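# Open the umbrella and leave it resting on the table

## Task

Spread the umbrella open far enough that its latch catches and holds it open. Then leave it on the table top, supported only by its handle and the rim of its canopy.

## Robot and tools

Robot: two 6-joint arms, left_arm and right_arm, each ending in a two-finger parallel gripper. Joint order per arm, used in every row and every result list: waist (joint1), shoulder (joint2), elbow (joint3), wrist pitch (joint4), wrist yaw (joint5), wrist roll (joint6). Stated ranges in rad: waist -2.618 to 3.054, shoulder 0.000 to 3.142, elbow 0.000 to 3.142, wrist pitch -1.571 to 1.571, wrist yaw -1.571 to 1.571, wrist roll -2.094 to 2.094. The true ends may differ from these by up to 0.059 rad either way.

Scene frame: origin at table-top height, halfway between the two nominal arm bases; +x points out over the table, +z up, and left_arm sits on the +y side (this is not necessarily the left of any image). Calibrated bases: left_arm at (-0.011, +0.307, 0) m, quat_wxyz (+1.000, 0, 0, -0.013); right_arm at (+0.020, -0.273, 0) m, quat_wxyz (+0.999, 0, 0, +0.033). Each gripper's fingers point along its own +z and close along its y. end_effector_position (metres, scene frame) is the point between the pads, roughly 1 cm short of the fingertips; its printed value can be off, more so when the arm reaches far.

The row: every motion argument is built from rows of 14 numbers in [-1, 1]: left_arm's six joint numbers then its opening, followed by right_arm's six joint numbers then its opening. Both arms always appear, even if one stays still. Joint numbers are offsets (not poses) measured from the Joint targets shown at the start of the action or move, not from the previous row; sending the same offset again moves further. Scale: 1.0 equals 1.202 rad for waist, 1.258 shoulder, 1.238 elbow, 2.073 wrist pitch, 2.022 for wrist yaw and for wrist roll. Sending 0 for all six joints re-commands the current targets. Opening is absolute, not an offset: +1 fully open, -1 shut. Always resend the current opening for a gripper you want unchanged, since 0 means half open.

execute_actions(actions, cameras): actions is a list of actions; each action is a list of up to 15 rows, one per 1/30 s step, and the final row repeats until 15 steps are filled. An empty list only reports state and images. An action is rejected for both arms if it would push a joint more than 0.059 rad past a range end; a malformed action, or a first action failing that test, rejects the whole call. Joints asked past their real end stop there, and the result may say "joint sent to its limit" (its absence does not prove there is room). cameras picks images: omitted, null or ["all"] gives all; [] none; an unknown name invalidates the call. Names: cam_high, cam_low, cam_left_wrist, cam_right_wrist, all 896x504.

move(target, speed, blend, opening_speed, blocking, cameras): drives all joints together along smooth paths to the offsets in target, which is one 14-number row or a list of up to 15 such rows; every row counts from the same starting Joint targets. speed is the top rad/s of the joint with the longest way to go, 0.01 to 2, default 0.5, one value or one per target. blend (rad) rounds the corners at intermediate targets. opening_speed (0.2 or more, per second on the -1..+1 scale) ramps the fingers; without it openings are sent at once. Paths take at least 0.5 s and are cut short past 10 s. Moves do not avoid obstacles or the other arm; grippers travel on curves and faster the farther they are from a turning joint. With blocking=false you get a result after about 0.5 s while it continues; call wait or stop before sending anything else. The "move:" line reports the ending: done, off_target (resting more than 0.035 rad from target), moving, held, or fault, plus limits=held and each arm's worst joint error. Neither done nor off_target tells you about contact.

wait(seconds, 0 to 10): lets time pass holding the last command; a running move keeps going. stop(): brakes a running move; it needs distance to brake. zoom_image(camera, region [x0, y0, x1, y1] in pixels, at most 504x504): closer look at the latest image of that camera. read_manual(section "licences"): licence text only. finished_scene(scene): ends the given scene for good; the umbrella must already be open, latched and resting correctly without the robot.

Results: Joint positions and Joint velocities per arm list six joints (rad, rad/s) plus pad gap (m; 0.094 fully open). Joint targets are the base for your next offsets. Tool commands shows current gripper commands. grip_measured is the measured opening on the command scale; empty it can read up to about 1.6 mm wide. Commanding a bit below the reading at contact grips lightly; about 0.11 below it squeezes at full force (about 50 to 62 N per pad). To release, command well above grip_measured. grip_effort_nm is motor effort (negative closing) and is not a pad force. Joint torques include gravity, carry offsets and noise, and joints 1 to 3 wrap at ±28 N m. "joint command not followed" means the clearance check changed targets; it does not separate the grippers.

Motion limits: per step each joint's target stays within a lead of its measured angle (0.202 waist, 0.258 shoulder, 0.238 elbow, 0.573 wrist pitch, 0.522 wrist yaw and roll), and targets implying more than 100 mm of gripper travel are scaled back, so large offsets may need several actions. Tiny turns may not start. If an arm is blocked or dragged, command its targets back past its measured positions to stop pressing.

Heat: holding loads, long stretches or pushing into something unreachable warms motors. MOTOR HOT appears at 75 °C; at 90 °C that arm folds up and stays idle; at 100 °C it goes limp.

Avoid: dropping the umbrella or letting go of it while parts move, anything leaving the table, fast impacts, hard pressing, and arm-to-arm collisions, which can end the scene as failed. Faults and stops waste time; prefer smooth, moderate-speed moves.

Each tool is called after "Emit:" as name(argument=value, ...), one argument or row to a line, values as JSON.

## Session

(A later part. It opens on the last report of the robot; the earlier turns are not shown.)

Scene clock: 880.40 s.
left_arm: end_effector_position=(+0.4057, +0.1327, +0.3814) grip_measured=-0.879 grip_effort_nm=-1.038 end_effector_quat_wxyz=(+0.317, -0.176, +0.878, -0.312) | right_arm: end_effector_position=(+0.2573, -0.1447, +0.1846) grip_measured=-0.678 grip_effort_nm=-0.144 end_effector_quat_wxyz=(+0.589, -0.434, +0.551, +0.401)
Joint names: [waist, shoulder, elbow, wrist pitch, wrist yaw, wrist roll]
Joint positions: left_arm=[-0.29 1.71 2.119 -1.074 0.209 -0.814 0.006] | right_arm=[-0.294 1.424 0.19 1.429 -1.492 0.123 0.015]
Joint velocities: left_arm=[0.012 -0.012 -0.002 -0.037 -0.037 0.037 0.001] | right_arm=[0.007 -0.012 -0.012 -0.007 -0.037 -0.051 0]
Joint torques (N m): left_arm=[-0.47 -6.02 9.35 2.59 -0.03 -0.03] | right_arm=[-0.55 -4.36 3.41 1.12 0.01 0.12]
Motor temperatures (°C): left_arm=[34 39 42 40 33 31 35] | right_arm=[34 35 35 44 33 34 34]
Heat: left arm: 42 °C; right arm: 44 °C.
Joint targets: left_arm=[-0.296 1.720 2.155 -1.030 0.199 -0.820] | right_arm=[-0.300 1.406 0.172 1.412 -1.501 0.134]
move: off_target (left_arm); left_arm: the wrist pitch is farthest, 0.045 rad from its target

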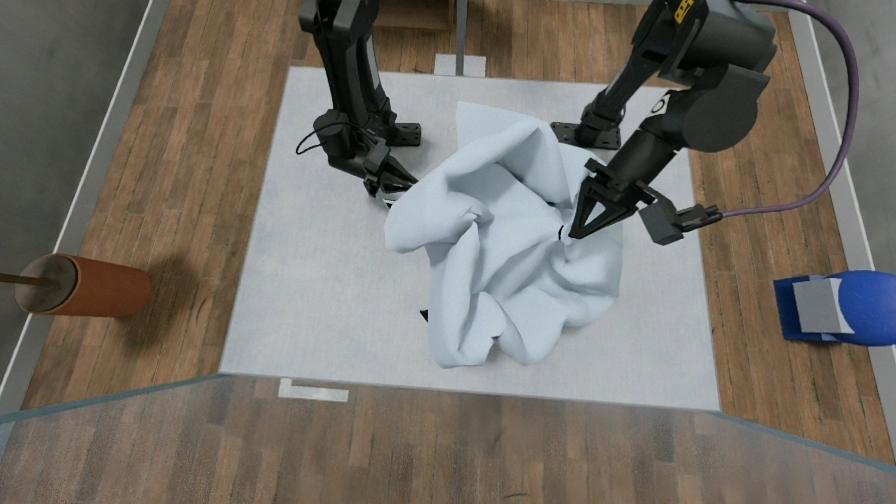

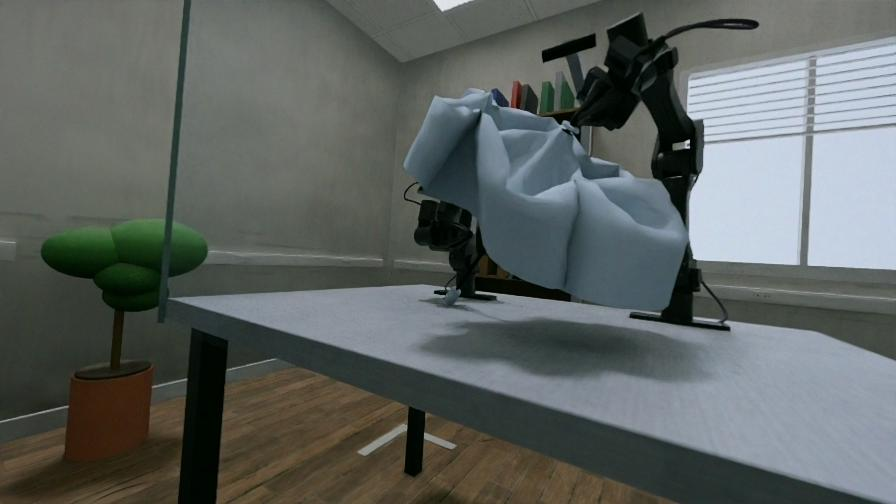

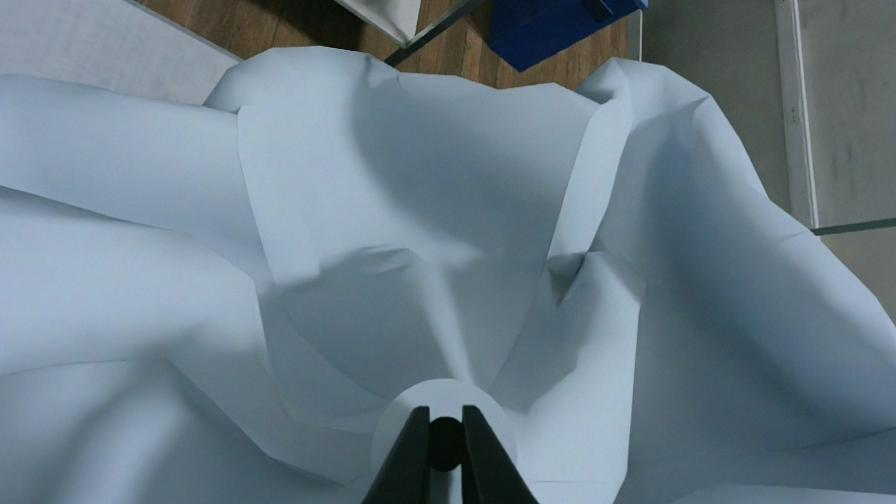

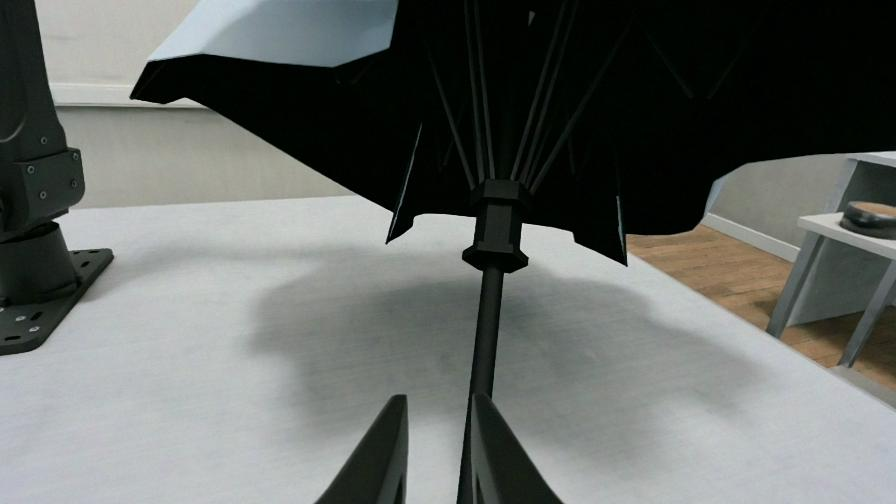

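Emit:
move(
  target=[0, 0, 0, 0, 0, 0, -0.93, 0.2708, 0.0501, -0.0129, -0.0685, 0.2458, -0.0712, 0.0],
  speed=0.4,
  opening_speed=1.0,
)

Scene clock: 927.00 s.
left_arm: end_effector_position=(+0.4057, +0.1327, +0.3814) grip_measured=-0.879 grip_effort_nm=-1.038 end_effector_quat_wxyz=(+0.317, -0.177, +0.878, -0.312) | right_arm: end_effector_position=(+0.2870, -0.0968, +0.1635) grip_measured=-0.002 grip_effort_nm=0.081 end_effector_quat_wxyz=(+0.603, -0.371, +0.601, +0.370)
Joint names: [waist, shoulder, elbow, wrist pitch, wrist yaw, wrist roll]
Joint positions: left_arm=[-0.29 1.71 2.119 -1.074 0.209 -0.814 0.006] | right_arm=[0.02 1.458 0.173 1.289 -1.017 0.001 0.047]
Joint velocities: left_arm=[-0.012 -0.002 0.007 -0.022 0.007 -0.007 -0.001] | right_arm=[-0.002 0.002 -0.007 -0.051 -0.022 0.022 0.001]
Joint torques (N m): left_arm=[-0.46 -6.01 9.31 2.59 -0.03 -0.03] | right_arm=[0.57 -2.39 3.55 1.47 0.14 -0.1]
Motor temperatures (°C): left_arm=[34 37 42 43 33 31 35] | right_arm=[34 35 35 42 33 34 34]
Heat: left arm: 43 °C; right arm: 42 °C.
Joint targets: left_arm=[-0.296 1.720 2.155 -1.029 0.199 -0.821] | right_arm=[0.026 1.469 0.156 1.270 -1.004 -0.010]
move: off_target (left_arm); left_arm: the wrist pitch is farthest, 0.044 rad from its target

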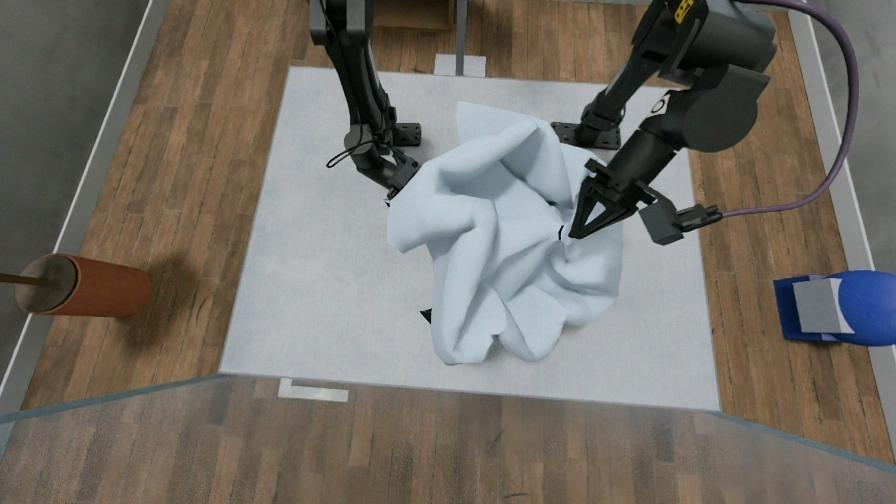

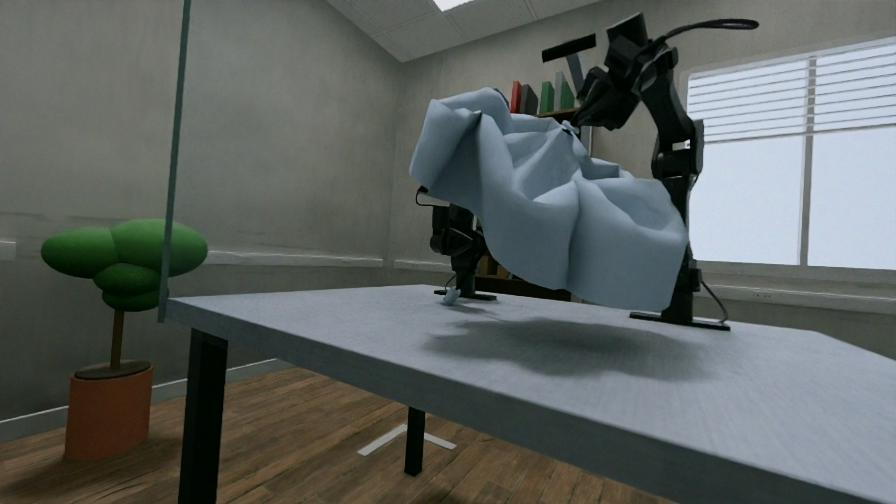

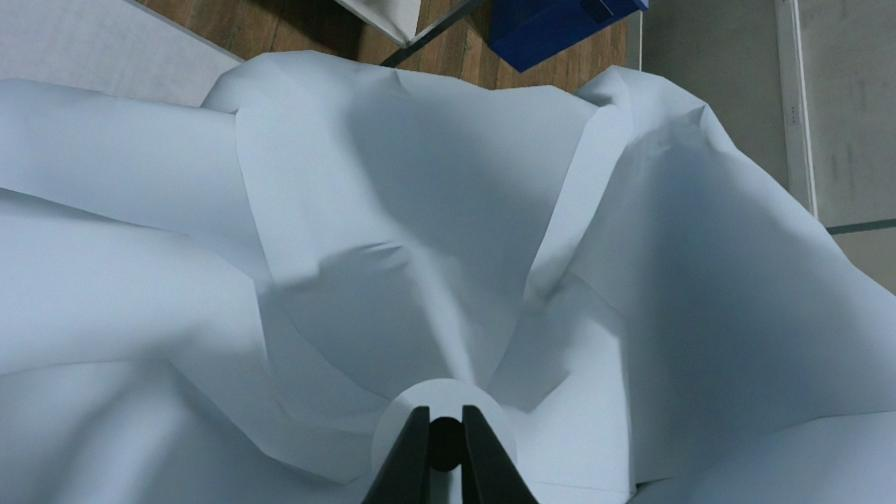

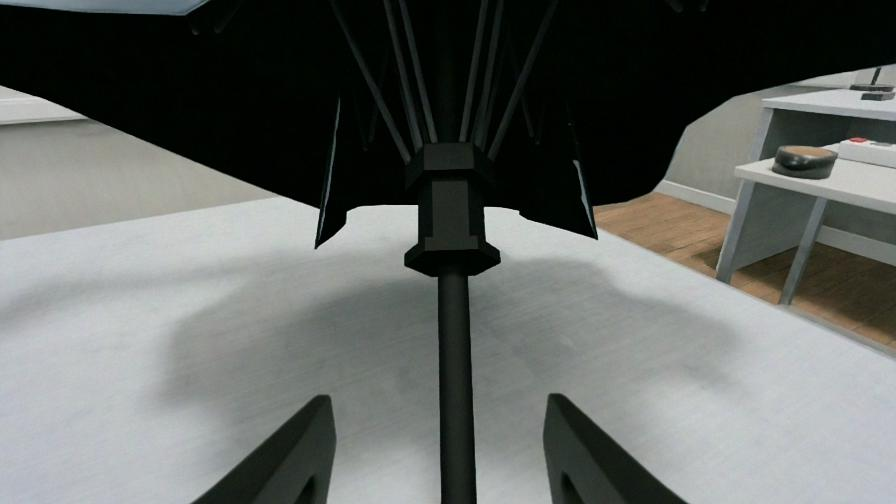

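Emit:
zoom_image(
  camera="cam_right_wrist",
  region=[380, 120, 530, 300],
)

Scaled by 2.800 from the camera's 896x504 image, which has a finer 1280x720 frame.

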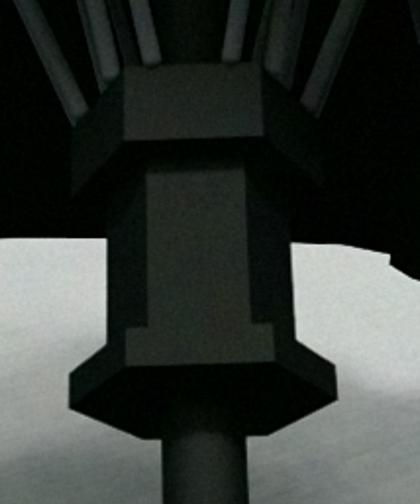

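Emit:
move(
  target=[0, 0, 0, 0, 0, 0, -0.93, 0.1345, 0.0886, 0.1179, 0, 0.0801, 0, 0.0],
  speed=0.2,
)

Scene clock: 940.30 s.
left_arm: end_effector_position=(+0.4057, +0.1327, +0.3814) grip_measured=-0.879 grip_effort_nm=-1.038 end_effector_quat_wxyz=(+0.317, -0.177, +0.878, -0.312) | right_arm: end_effector_position=(+0.3089, -0.0600, +0.1637) grip_measured=-0.002 grip_effort_nm=0.085 end_effector_quat_wxyz=(+0.601, -0.370, +0.603, +0.371)
Joint names: [waist, shoulder, elbow, wrist pitch, wrist yaw, wrist roll]
Joint positions: left_arm=[-0.29 1.71 2.119 -1.074 0.209 -0.814 0.006] | right_arm=[0.182 1.566 0.279 1.286 -0.855 0.001 0.047]
Joint velocities: left_arm=[0.002 0.017 -0.002 0.007 0.051 0.007 0] | right_arm=[-0.022 -0.012 -0.002 0.051 -0.007 0.022 -0.001]
Joint torques (N m): left_arm=[-0.46 -6.01 9.32 2.6 -0.03 -0.03] | right_arm=[0.47 -3.12 7.09 1.58 0.12 -0.1]
Motor temperatures (°C): left_arm=[34 37 43 44 33 31 35] | right_arm=[34 35 35 43 33 34 34]
Heat: left arm: 44 °C; right arm: 43 °C.
Joint targets: left_arm=[-0.296 1.720 2.155 -1.029 0.199 -0.821] | right_arm=[0.187 1.580 0.303 1.270 -0.842 -0.010]
move: off_target (left_arm); left_arm: the wrist pitch is farthest, 0.045 rad from its target

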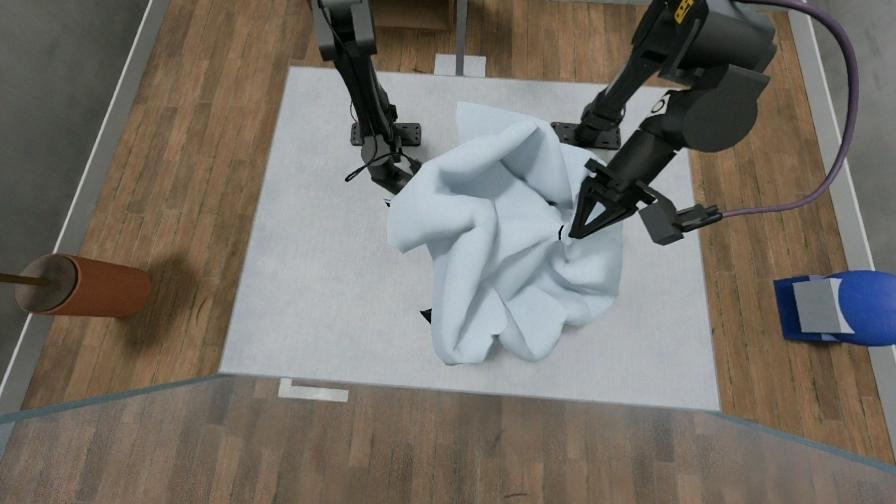

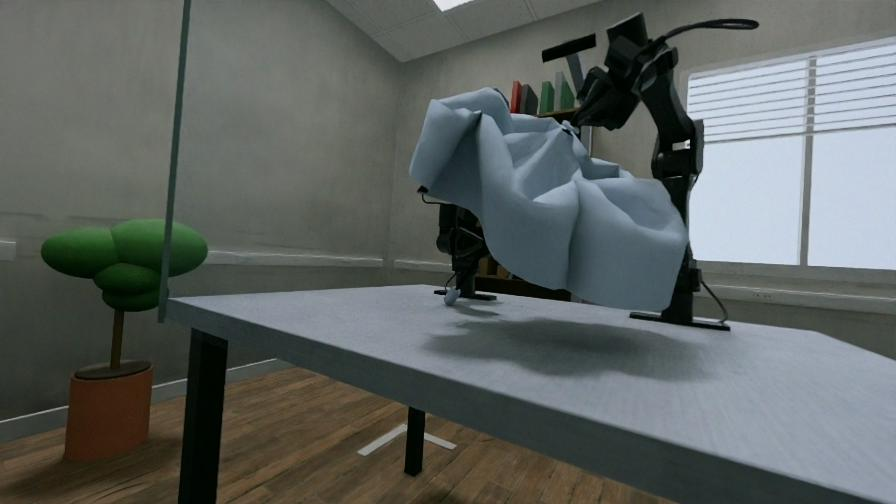

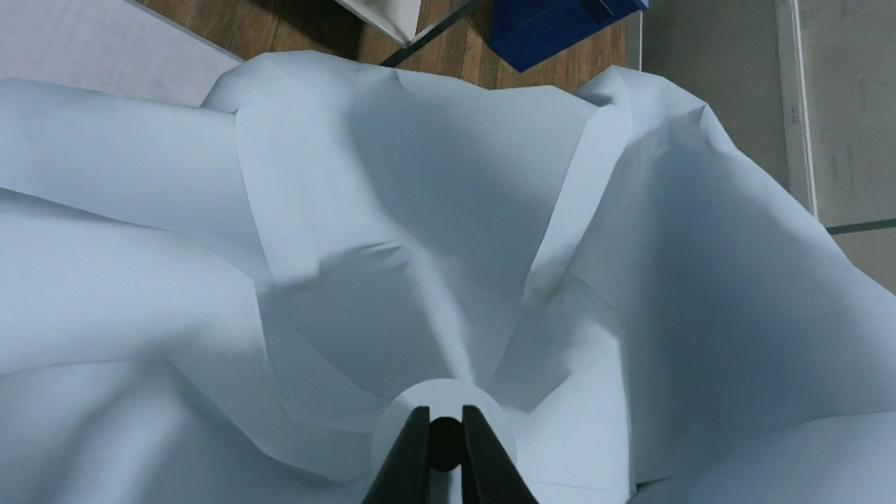

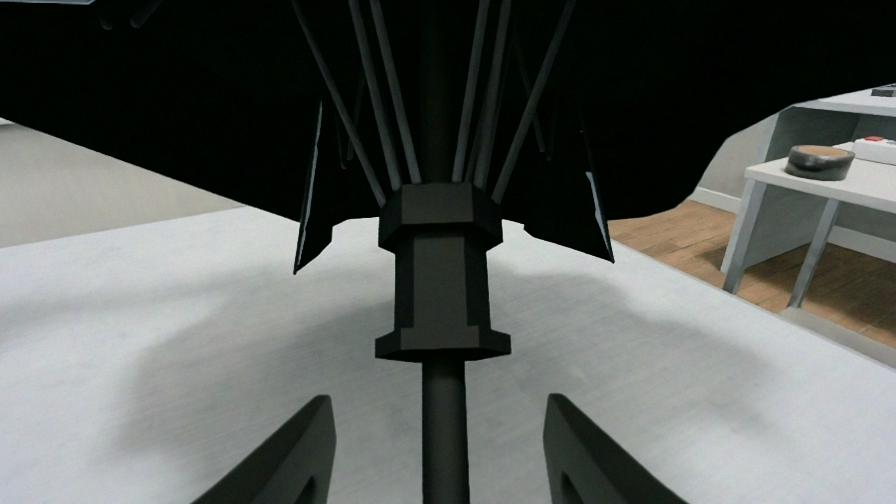

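Emit:
move(
  target=[0, 0, 0, 0, 0, 0, -0.93, 0, 0, 0, 0, 0, 0, -0.68],
  opening_speed=1.5,
  cameras=["cam_right_wrist"],
)

Scene clock: 951.77 s.
left_arm: end_effector_position=(+0.4057, +0.1327, +0.3814) grip_measured=-0.879 grip_effort_nm=-1.038 end_effector_quat_wxyz=(+0.317, -0.177, +0.878, -0.312) | right_arm: end_effector_position=(+0.3091, -0.0601, +0.1637) grip_measured=-0.678 grip_effort_nm=-0.154 end_effector_quat_wxyz=(+0.602, -0.370, +0.603, +0.371)
Joint names: [waist, shoulder, elbow, wrist pitch, wrist yaw, wrist roll]
Joint positions: left_arm=[-0.29 1.71 2.119 -1.074 0.209 -0.814 0.006] | right_arm=[0.182 1.566 0.279 1.286 -0.853 0.001 0.015]
Joint velocities: left_arm=[0.002 0.007 0.002 0.022 0.007 -0.066 0] | right_arm=[-0.022 0.002 0.002 0.022 -0.022 0.007 0]
Joint torques (N m): left_arm=[-0.47 -6 9.31 2.6 -0.02 -0.03] | right_arm=[0.46 -3.15 7.13 1.58 0.12 -0.09]
Motor temperatures (°C): left_arm=[34 37 43 45 33 31 35] | right_arm=[34 35 35 43 33 34 34]
Heat: left arm: 45 °C; right arm: 43 °C.
Joint targets: left_arm=[-0.296 1.720 2.155 -1.029 0.199 -0.821] | right_arm=[0.187 1.580 0.303 1.270 -0.842 -0.010]
move: off_target (left_arm); left_arm: the wrist pitch is farthest, 0.045 rad from its target
Images, in order (width x height): cam_right_wrist 896x504.

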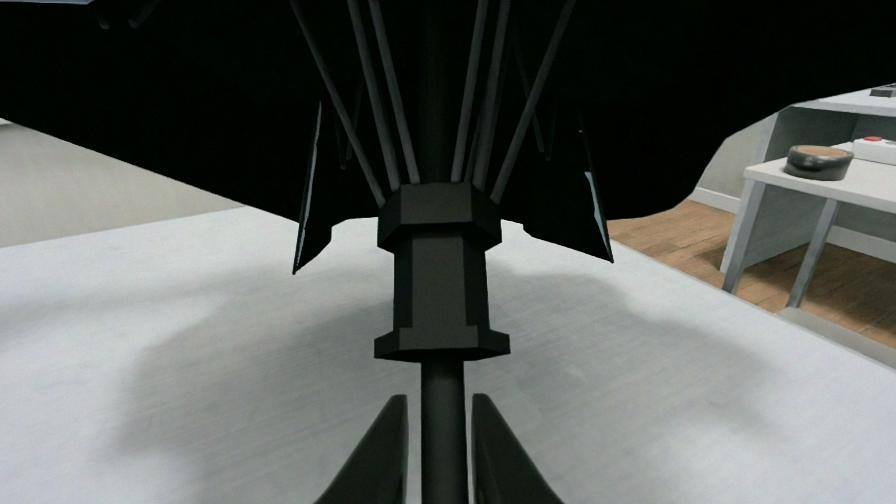

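Emit:
move(
  target=[0, 0, 0, 0, 0, 0, -0.93, 0.0597, -0.0779, 0.0708, -0.0531, 0.0317, 0, -0.68],
  speed=0.12,
)

Scene clock: 959.97 s.
left_arm: end_effector_position=(+0.4109, +0.1346, +0.3896) grip_measured=-0.879 grip_effort_nm=-1.038 end_effector_quat_wxyz=(+0.336, -0.178, +0.871, -0.313) | right_arm: end_effector_position=(+0.3172, -0.0429, +0.1745) grip_measured=-0.678 grip_effort_nm=-0.139 end_effector_quat_wxyz=(+0.593, -0.367, +0.614, +0.371)
Joint names: [waist, shoulder, elbow, wrist pitch, wrist yaw, wrist roll]
Joint positions: left_arm=[-0.29 1.71 2.128 -1.048 0.189 -0.814 0.006] | right_arm=[0.249 1.516 0.35 1.135 -0.782 -0.001 0.015]
Joint velocities: left_arm=[-0.007 0.002 -0.012 0.022 0.051 -0.022 0.001] | right_arm=[-0.007 0.002 -0.002 -0.081 0.037 -0.022 0]
Joint torques (N m): left_arm=[-0.47 -6 8.54 2.36 0.15 -0.03] | right_arm=[1.03 -6.99 9.25 1.99 0.04 -0.06]
Motor temperatures (°C): left_arm=[34 37 43 45 32 31 35] | right_arm=[34 35 35 44 33 34 34]
Heat: left arm: 45 °C; right arm: 44 °C.
Joint targets: left_arm=[-0.296 1.720 2.155 -1.029 0.199 -0.821] | right_arm=[0.259 1.482 0.390 1.160 -0.778 -0.010]
move: off_target (right_arm); right_arm: the elbow is farthest, 0.041 rad from its target

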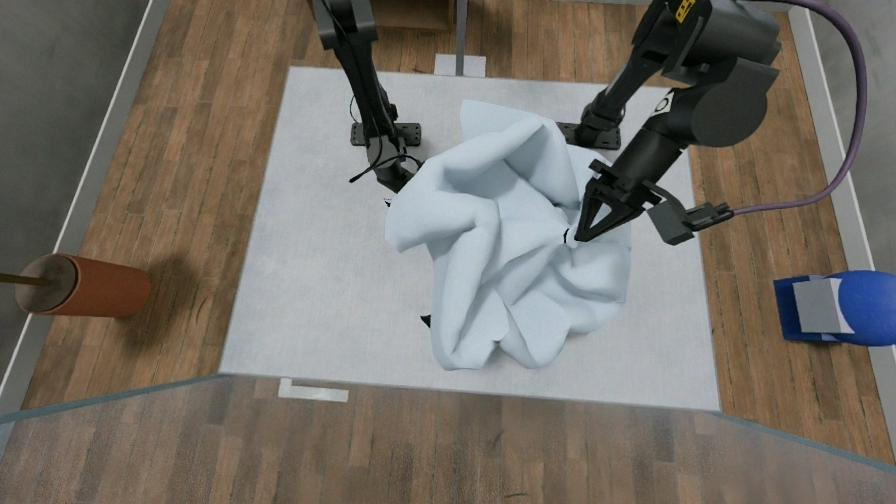

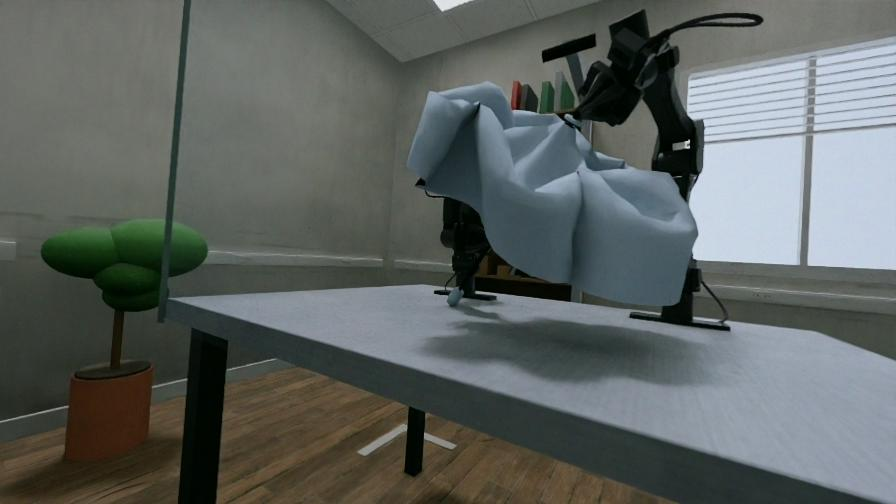

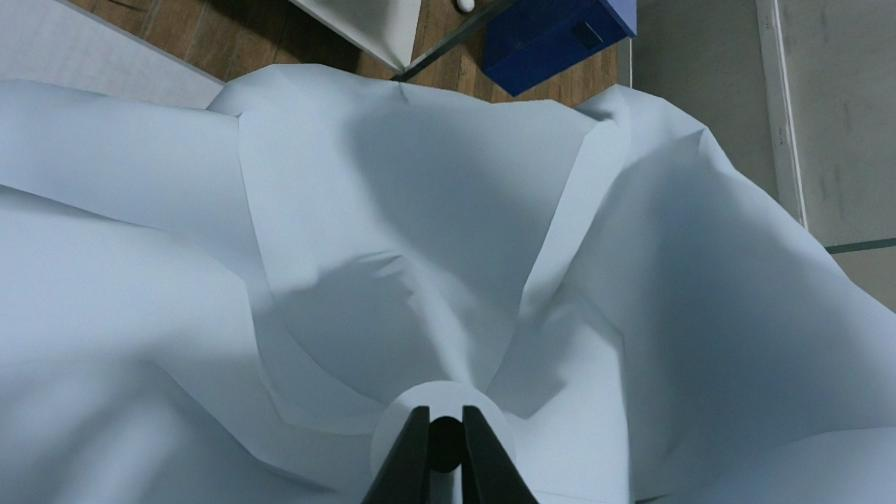

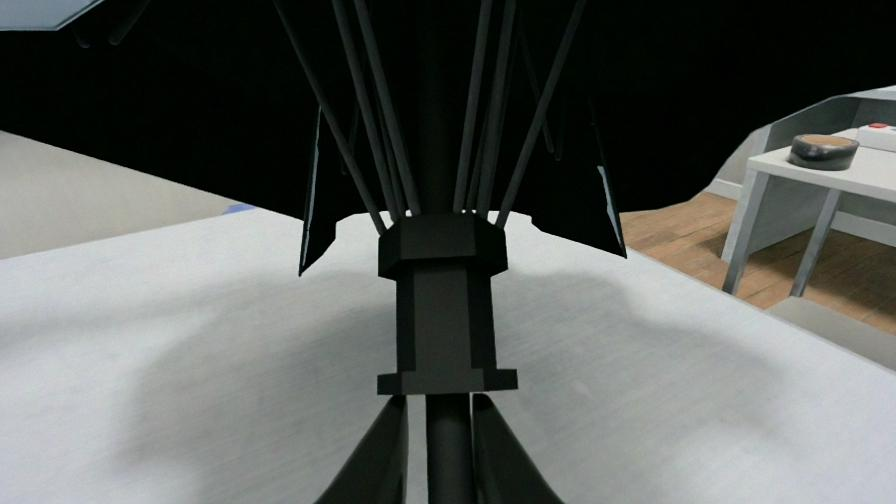

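Emit:
move(
  target=[-0.0125, 0, -0.0153, 0, 0, 0, -0.93, 0.0541, -0.0429, 0.0969, -0.0507, 0.0277, 0, -0.68],
  speed=0.12,
)

Scene clock: 972.07 s.
left_arm: end_effector_position=(+0.4119, +0.1333, +0.3913) grip_measured=-0.879 grip_effort_nm=-1.038 end_effector_quat_wxyz=(+0.341, -0.176, +0.869, -0.313) | right_arm: end_effector_position=(+0.3282, -0.0228, +0.2095) grip_measured=-0.678 grip_effort_nm=-0.139 end_effector_quat_wxyz=(+0.608, -0.371, +0.598, +0.369)
Joint names: [waist, shoulder, elbow, wrist pitch, wrist yaw, wrist roll]
Joint positions: left_arm=[-0.295 1.71 2.128 -1.039 0.182 -0.814 0.006] | right_arm=[0.312 1.466 0.462 1.017 -0.723 -0.002 0.015]
Joint velocities: left_arm=[0.012 0.007 -0.002 0.066 -0.007 -0.022 0] | right_arm=[0.012 0.017 -0.002 -0.007 -0.081 -0.037 0]
Joint torques (N m): left_arm=[-1.37 -6 6.98 2.28 0.23 -0.03] | right_arm=[1.2 -7.49 10.56 2.13 0 -0.07]
Motor temperatures (°C): left_arm=[34 37 44 46 32 31 35] | right_arm=[34 35 36 44 33 34 34]
Heat: left arm: 46 °C; right arm: 44 °C.
Joint targets: left_arm=[-0.311 1.720 2.136 -1.029 0.199 -0.821] | right_arm=[0.324 1.428 0.510 1.054 -0.722 -0.010]
move: off_target (right_arm); right_arm: the elbow is farthest, 0.048 rad from its target

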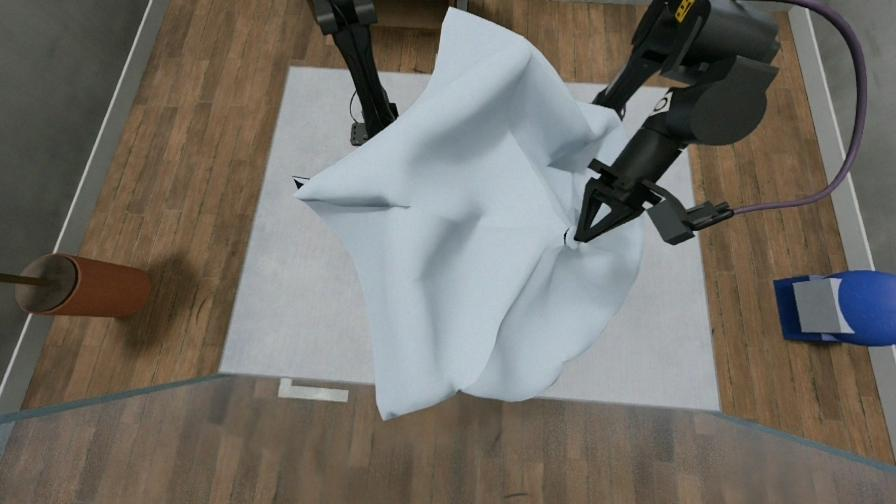

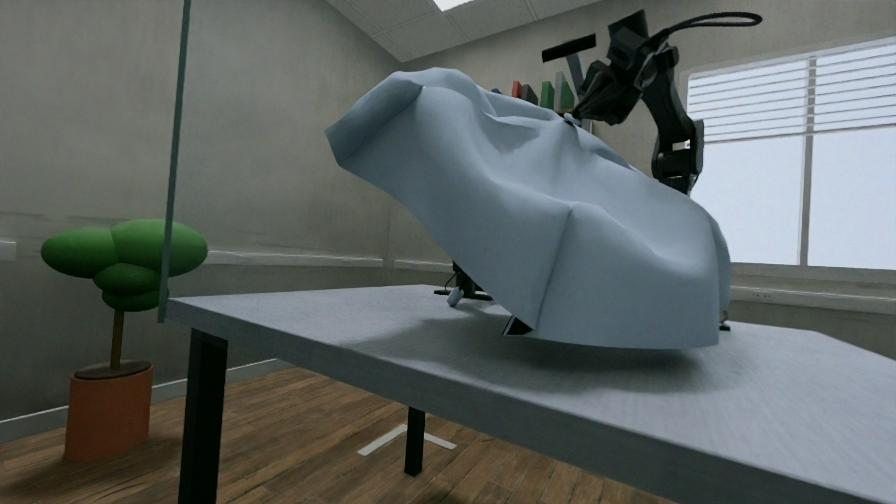

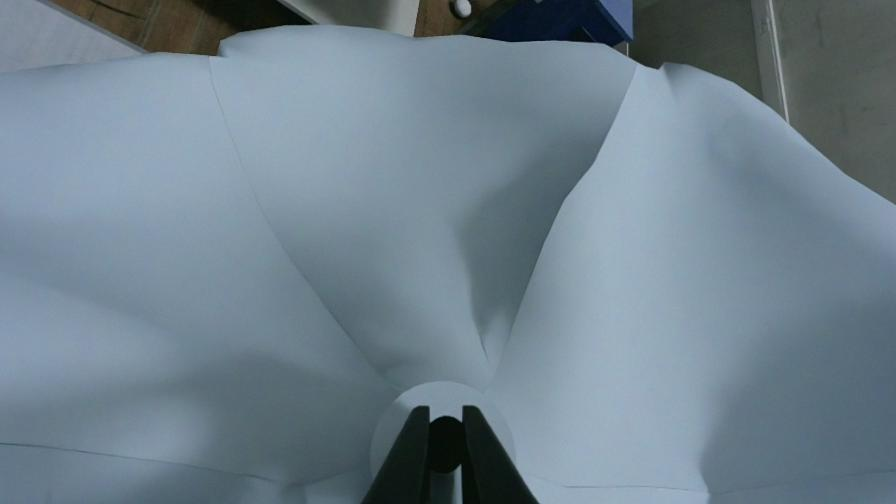

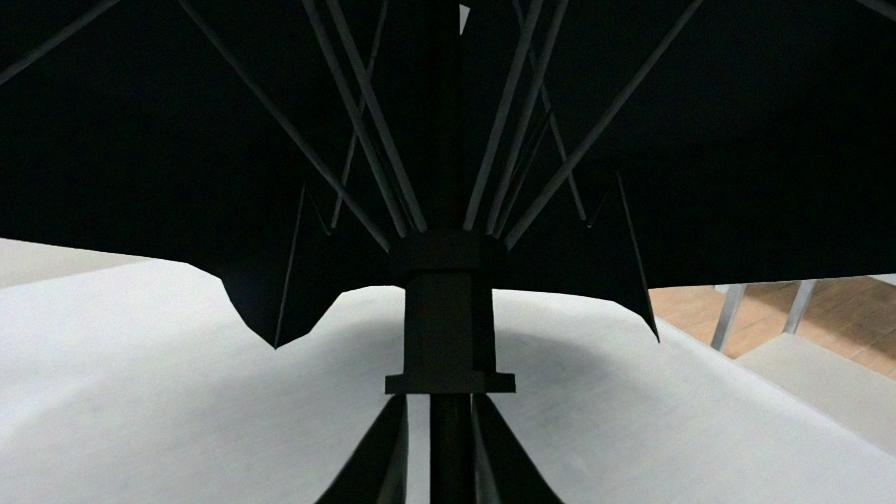

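Emit:
zoom_image(
  camera="cam_right_wrist",
  region=[350, 210, 550, 430],
)

Scaled by 2.291 from the camera's 896x504 image, which has a finer 1280x720 frame.

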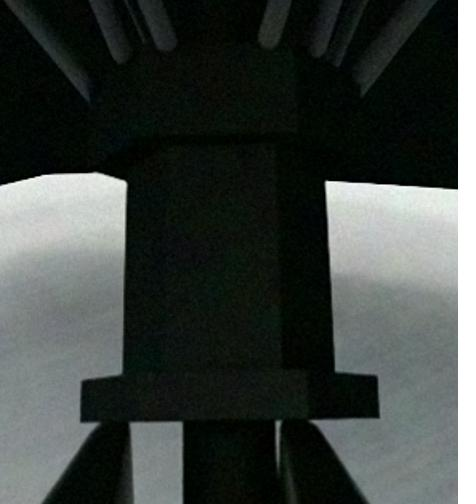

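Emit:
move(
  target=[-0.0067, 0, 0, 0, 0, 0, -0.93, 0.0491, 0.0135, 0.101, -0.0526, 0.0292, 0, -0.68],
  speed=0.12,
)

Scene clock: 990.87 s.
left_arm: end_effector_position=(+0.4159, +0.1345, +0.3953) grip_measured=-0.879 grip_effort_nm=-1.038 end_effector_quat_wxyz=(+0.354, -0.178, +0.864, -0.310) | right_arm: end_effector_position=(+0.3406, -0.0025, +0.2320) grip_measured=-0.678 grip_effort_nm=-0.144 end_effector_quat_wxyz=(+0.608, -0.370, +0.598, +0.368)
Joint names: [waist, shoulder, elbow, wrist pitch, wrist yaw, wrist roll]
Joint positions: left_arm=[-0.297 1.71 2.128 -1.018 0.161 -0.814 0.006] | right_arm=[0.368 1.466 0.579 0.9 -0.663 -0.002 0.015]
Joint velocities: left_arm=[-0.002 0.012 -0.007 0.022 -0.037 -0.051 -0.001] | right_arm=[0.027 -0.017 -0.012 -0.051 -0.081 -0.022 0]
Joint torques (N m): left_arm=[-1.84 -6.01 6.98 2.07 0.42 -0.03] | right_arm=[1.52 -6.53 11.82 2.23 -0.01 -0.08]
Motor temperatures (°C): left_arm=[34 37 43 48 32 31 35] | right_arm=[34 36 38 47 33 34 34]
Heat: left arm: 48 °C; right arm: 47 °C.
Joint targets: left_arm=[-0.319 1.720 2.136 -1.030 0.199 -0.821] | right_arm=[0.383 1.445 0.635 0.945 -0.662 -0.010]
move: off_target (left_arm, right_arm); left_arm: the wrist yaw is farthest, 0.038 rad from its target; right_arm: the elbow is farthest, 0.056 rad from its target

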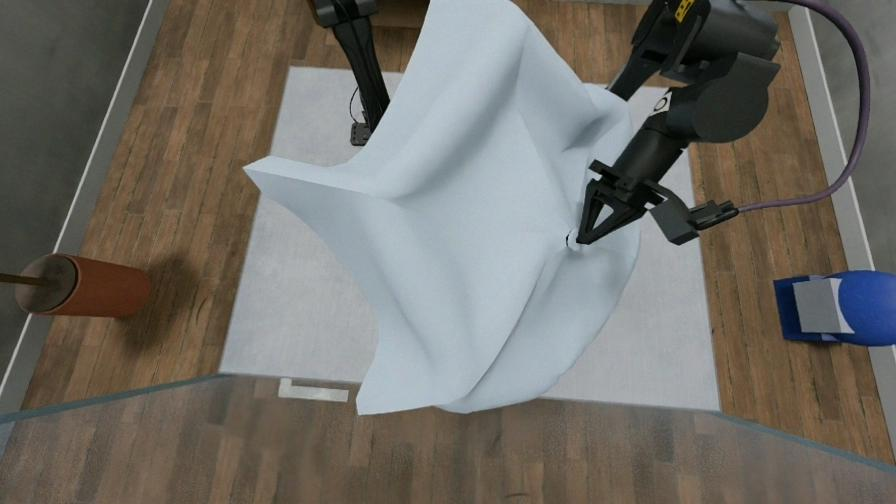

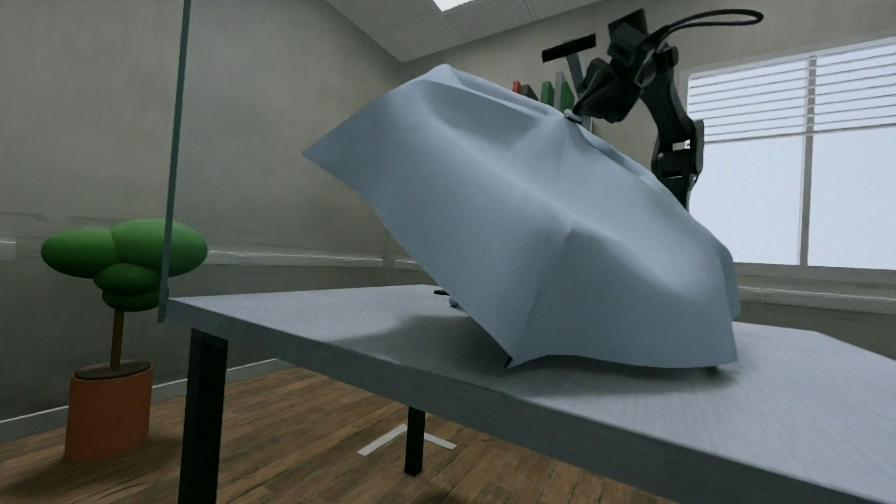

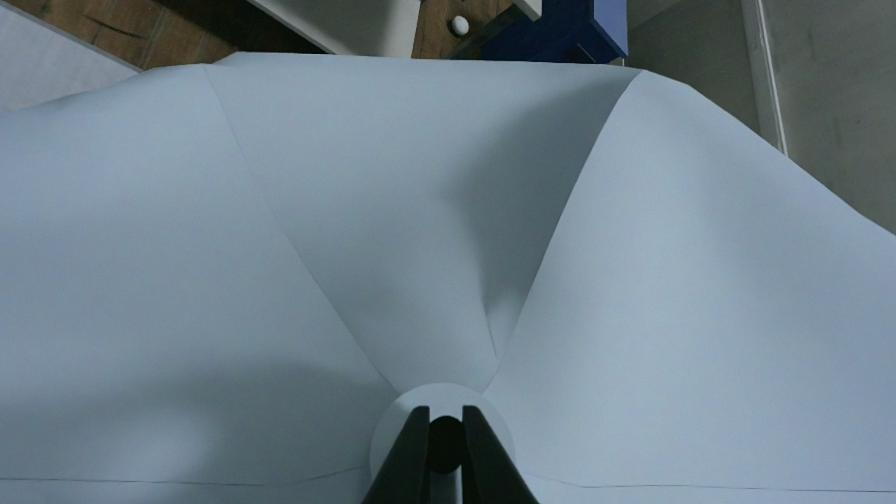

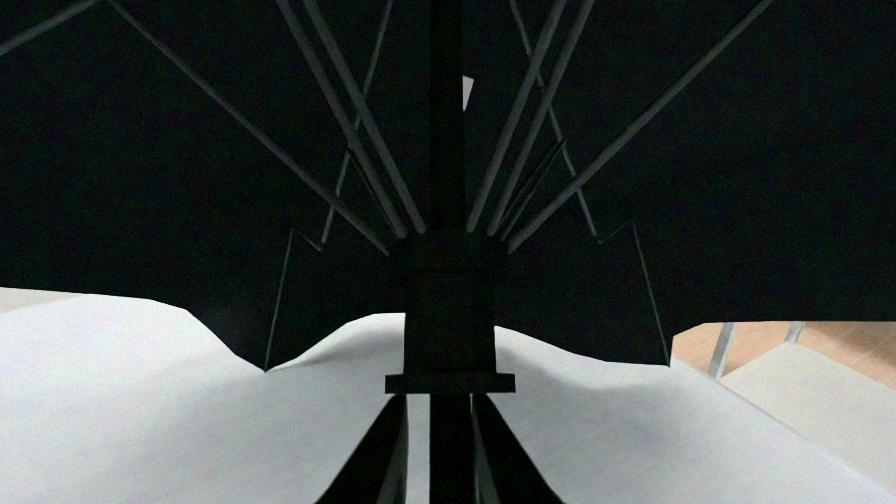

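Emit:
zoom_image(
  camera="cam_right_wrist",
  region=[350, 330, 550, 504],
)

Scaled by 2.520 from the camera's 896x504 image, which has a finer 1280x720 frame.

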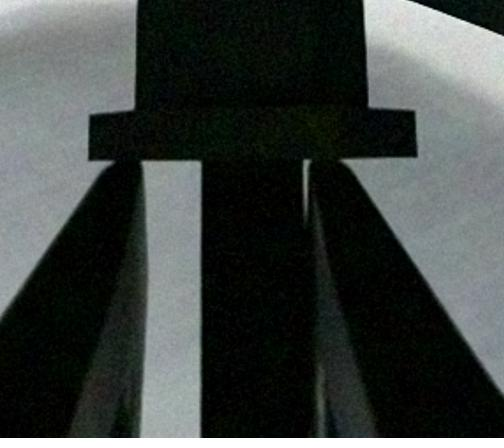

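Emit:
move(
  target=[-0.0125, 0, 0, 0, 0, 0, -0.93, 0.0399, 0.0374, 0.1139, -0.0449, 0.0208, 0, -0.68],
  speed=0.12,
)

Scene clock: 1006.50 s.
left_arm: end_effector_position=(+0.4228, +0.1380, +0.4019) grip_measured=-0.879 grip_effort_nm=-1.038 end_effector_quat_wxyz=(+0.377, -0.179, +0.856, -0.304) | right_arm: end_effector_position=(+0.3482, +0.0196, +0.2469) grip_measured=-0.678 grip_effort_nm=-0.134 end_effector_quat_wxyz=(+0.592, -0.377, +0.604, +0.377)
Joint names: [waist, shoulder, elbow, wrist pitch, wrist yaw, wrist roll]
Joint positions: left_arm=[-0.299 1.71 2.128 -0.983 0.126 -0.807 0.006] | right_arm=[0.414 1.486 0.7 0.768 -0.645 -0.002 0.015]
Joint velocities: left_arm=[-0.017 -0.007 -0.002 0.007 0.007 -0.051 0.001] | right_arm=[0.002 0.007 -0.002 0.022 0.022 -0.051 0.001]
Joint torques (N m): left_arm=[-2.99 -6.02 7.01 1.77 0.75 -0.11] | right_arm=[1.77 -4.88 13.97 2.63 0.25 -0.07]
Motor temperatures (°C): left_arm=[34 37 43 48 33 31 35] | right_arm=[34 36 39 49 33 34 34]
Heat: left arm: 48 °C; right arm: 49 °C.
Joint targets: left_arm=[-0.334 1.720 2.136 -1.030 0.199 -0.820] | right_arm=[0.431 1.493 0.776 0.852 -0.620 -0.010]
move: off_target (left_arm, right_arm); left_arm: the wrist yaw is farthest, 0.073 rad from its target; right_arm: the wrist pitch is farthest, 0.084 rad from its target

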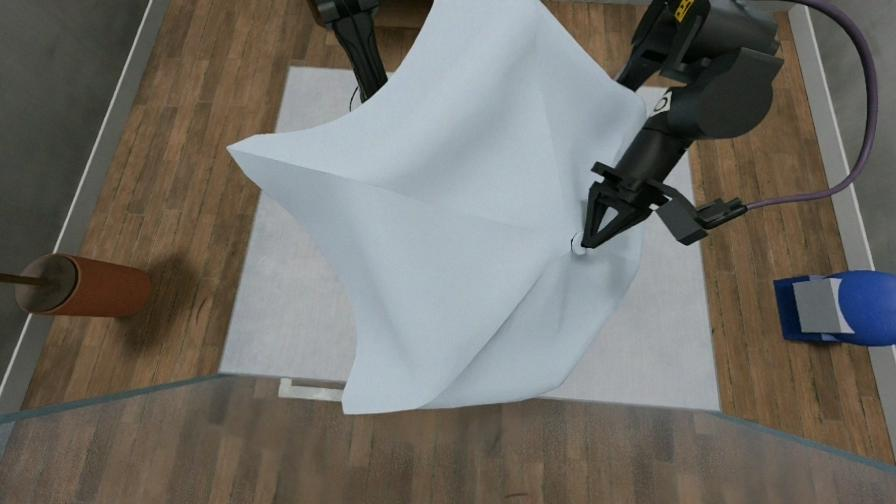

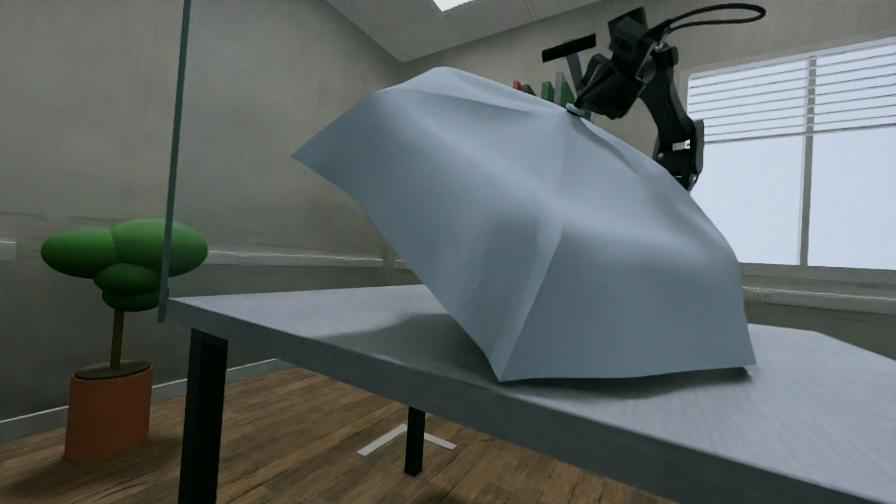

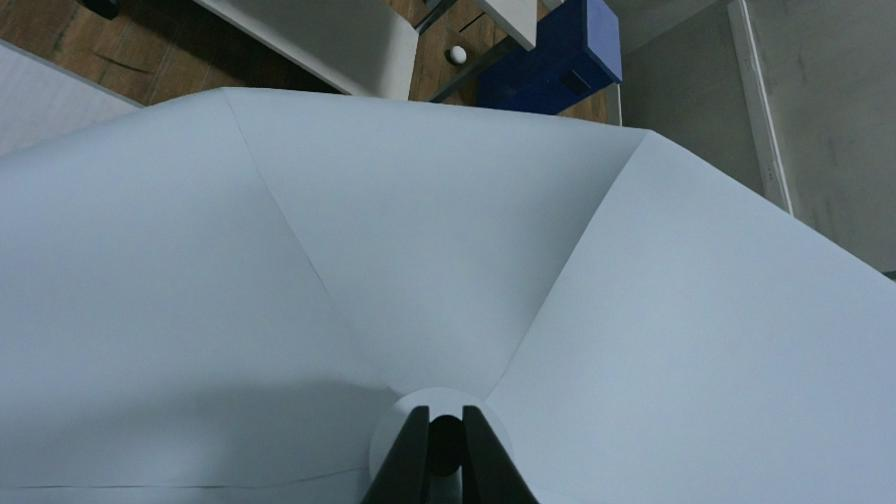

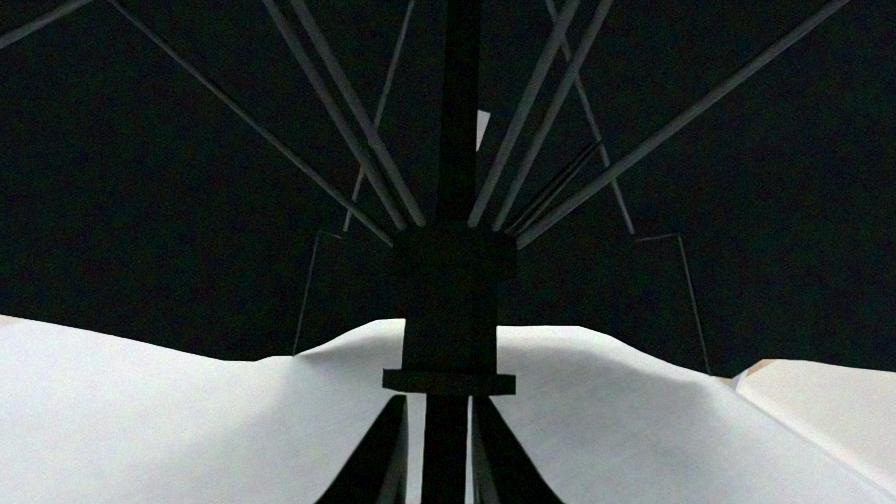

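Emit:
zoom_image(
  camera="cam_right_wrist",
  region=[350, 200, 550, 504],
)

Emit:
zoom_image(
  camera="cam_low",
  region=[440, 280, 800, 420],
)

Scaled by 1.658 from the camera's 896x504 image, which has a finer 1280x720 frame.

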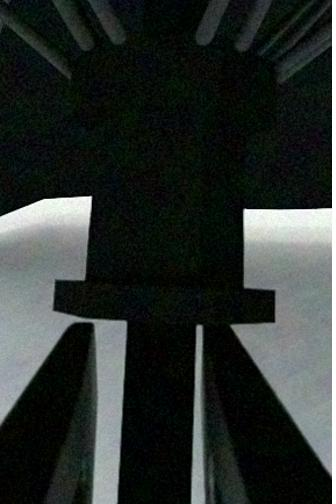

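Scaled by 1.400 from the camera's 896x504 image, which has a finer 1280x720 frame.

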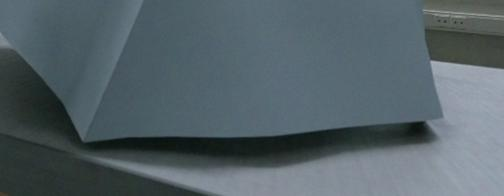

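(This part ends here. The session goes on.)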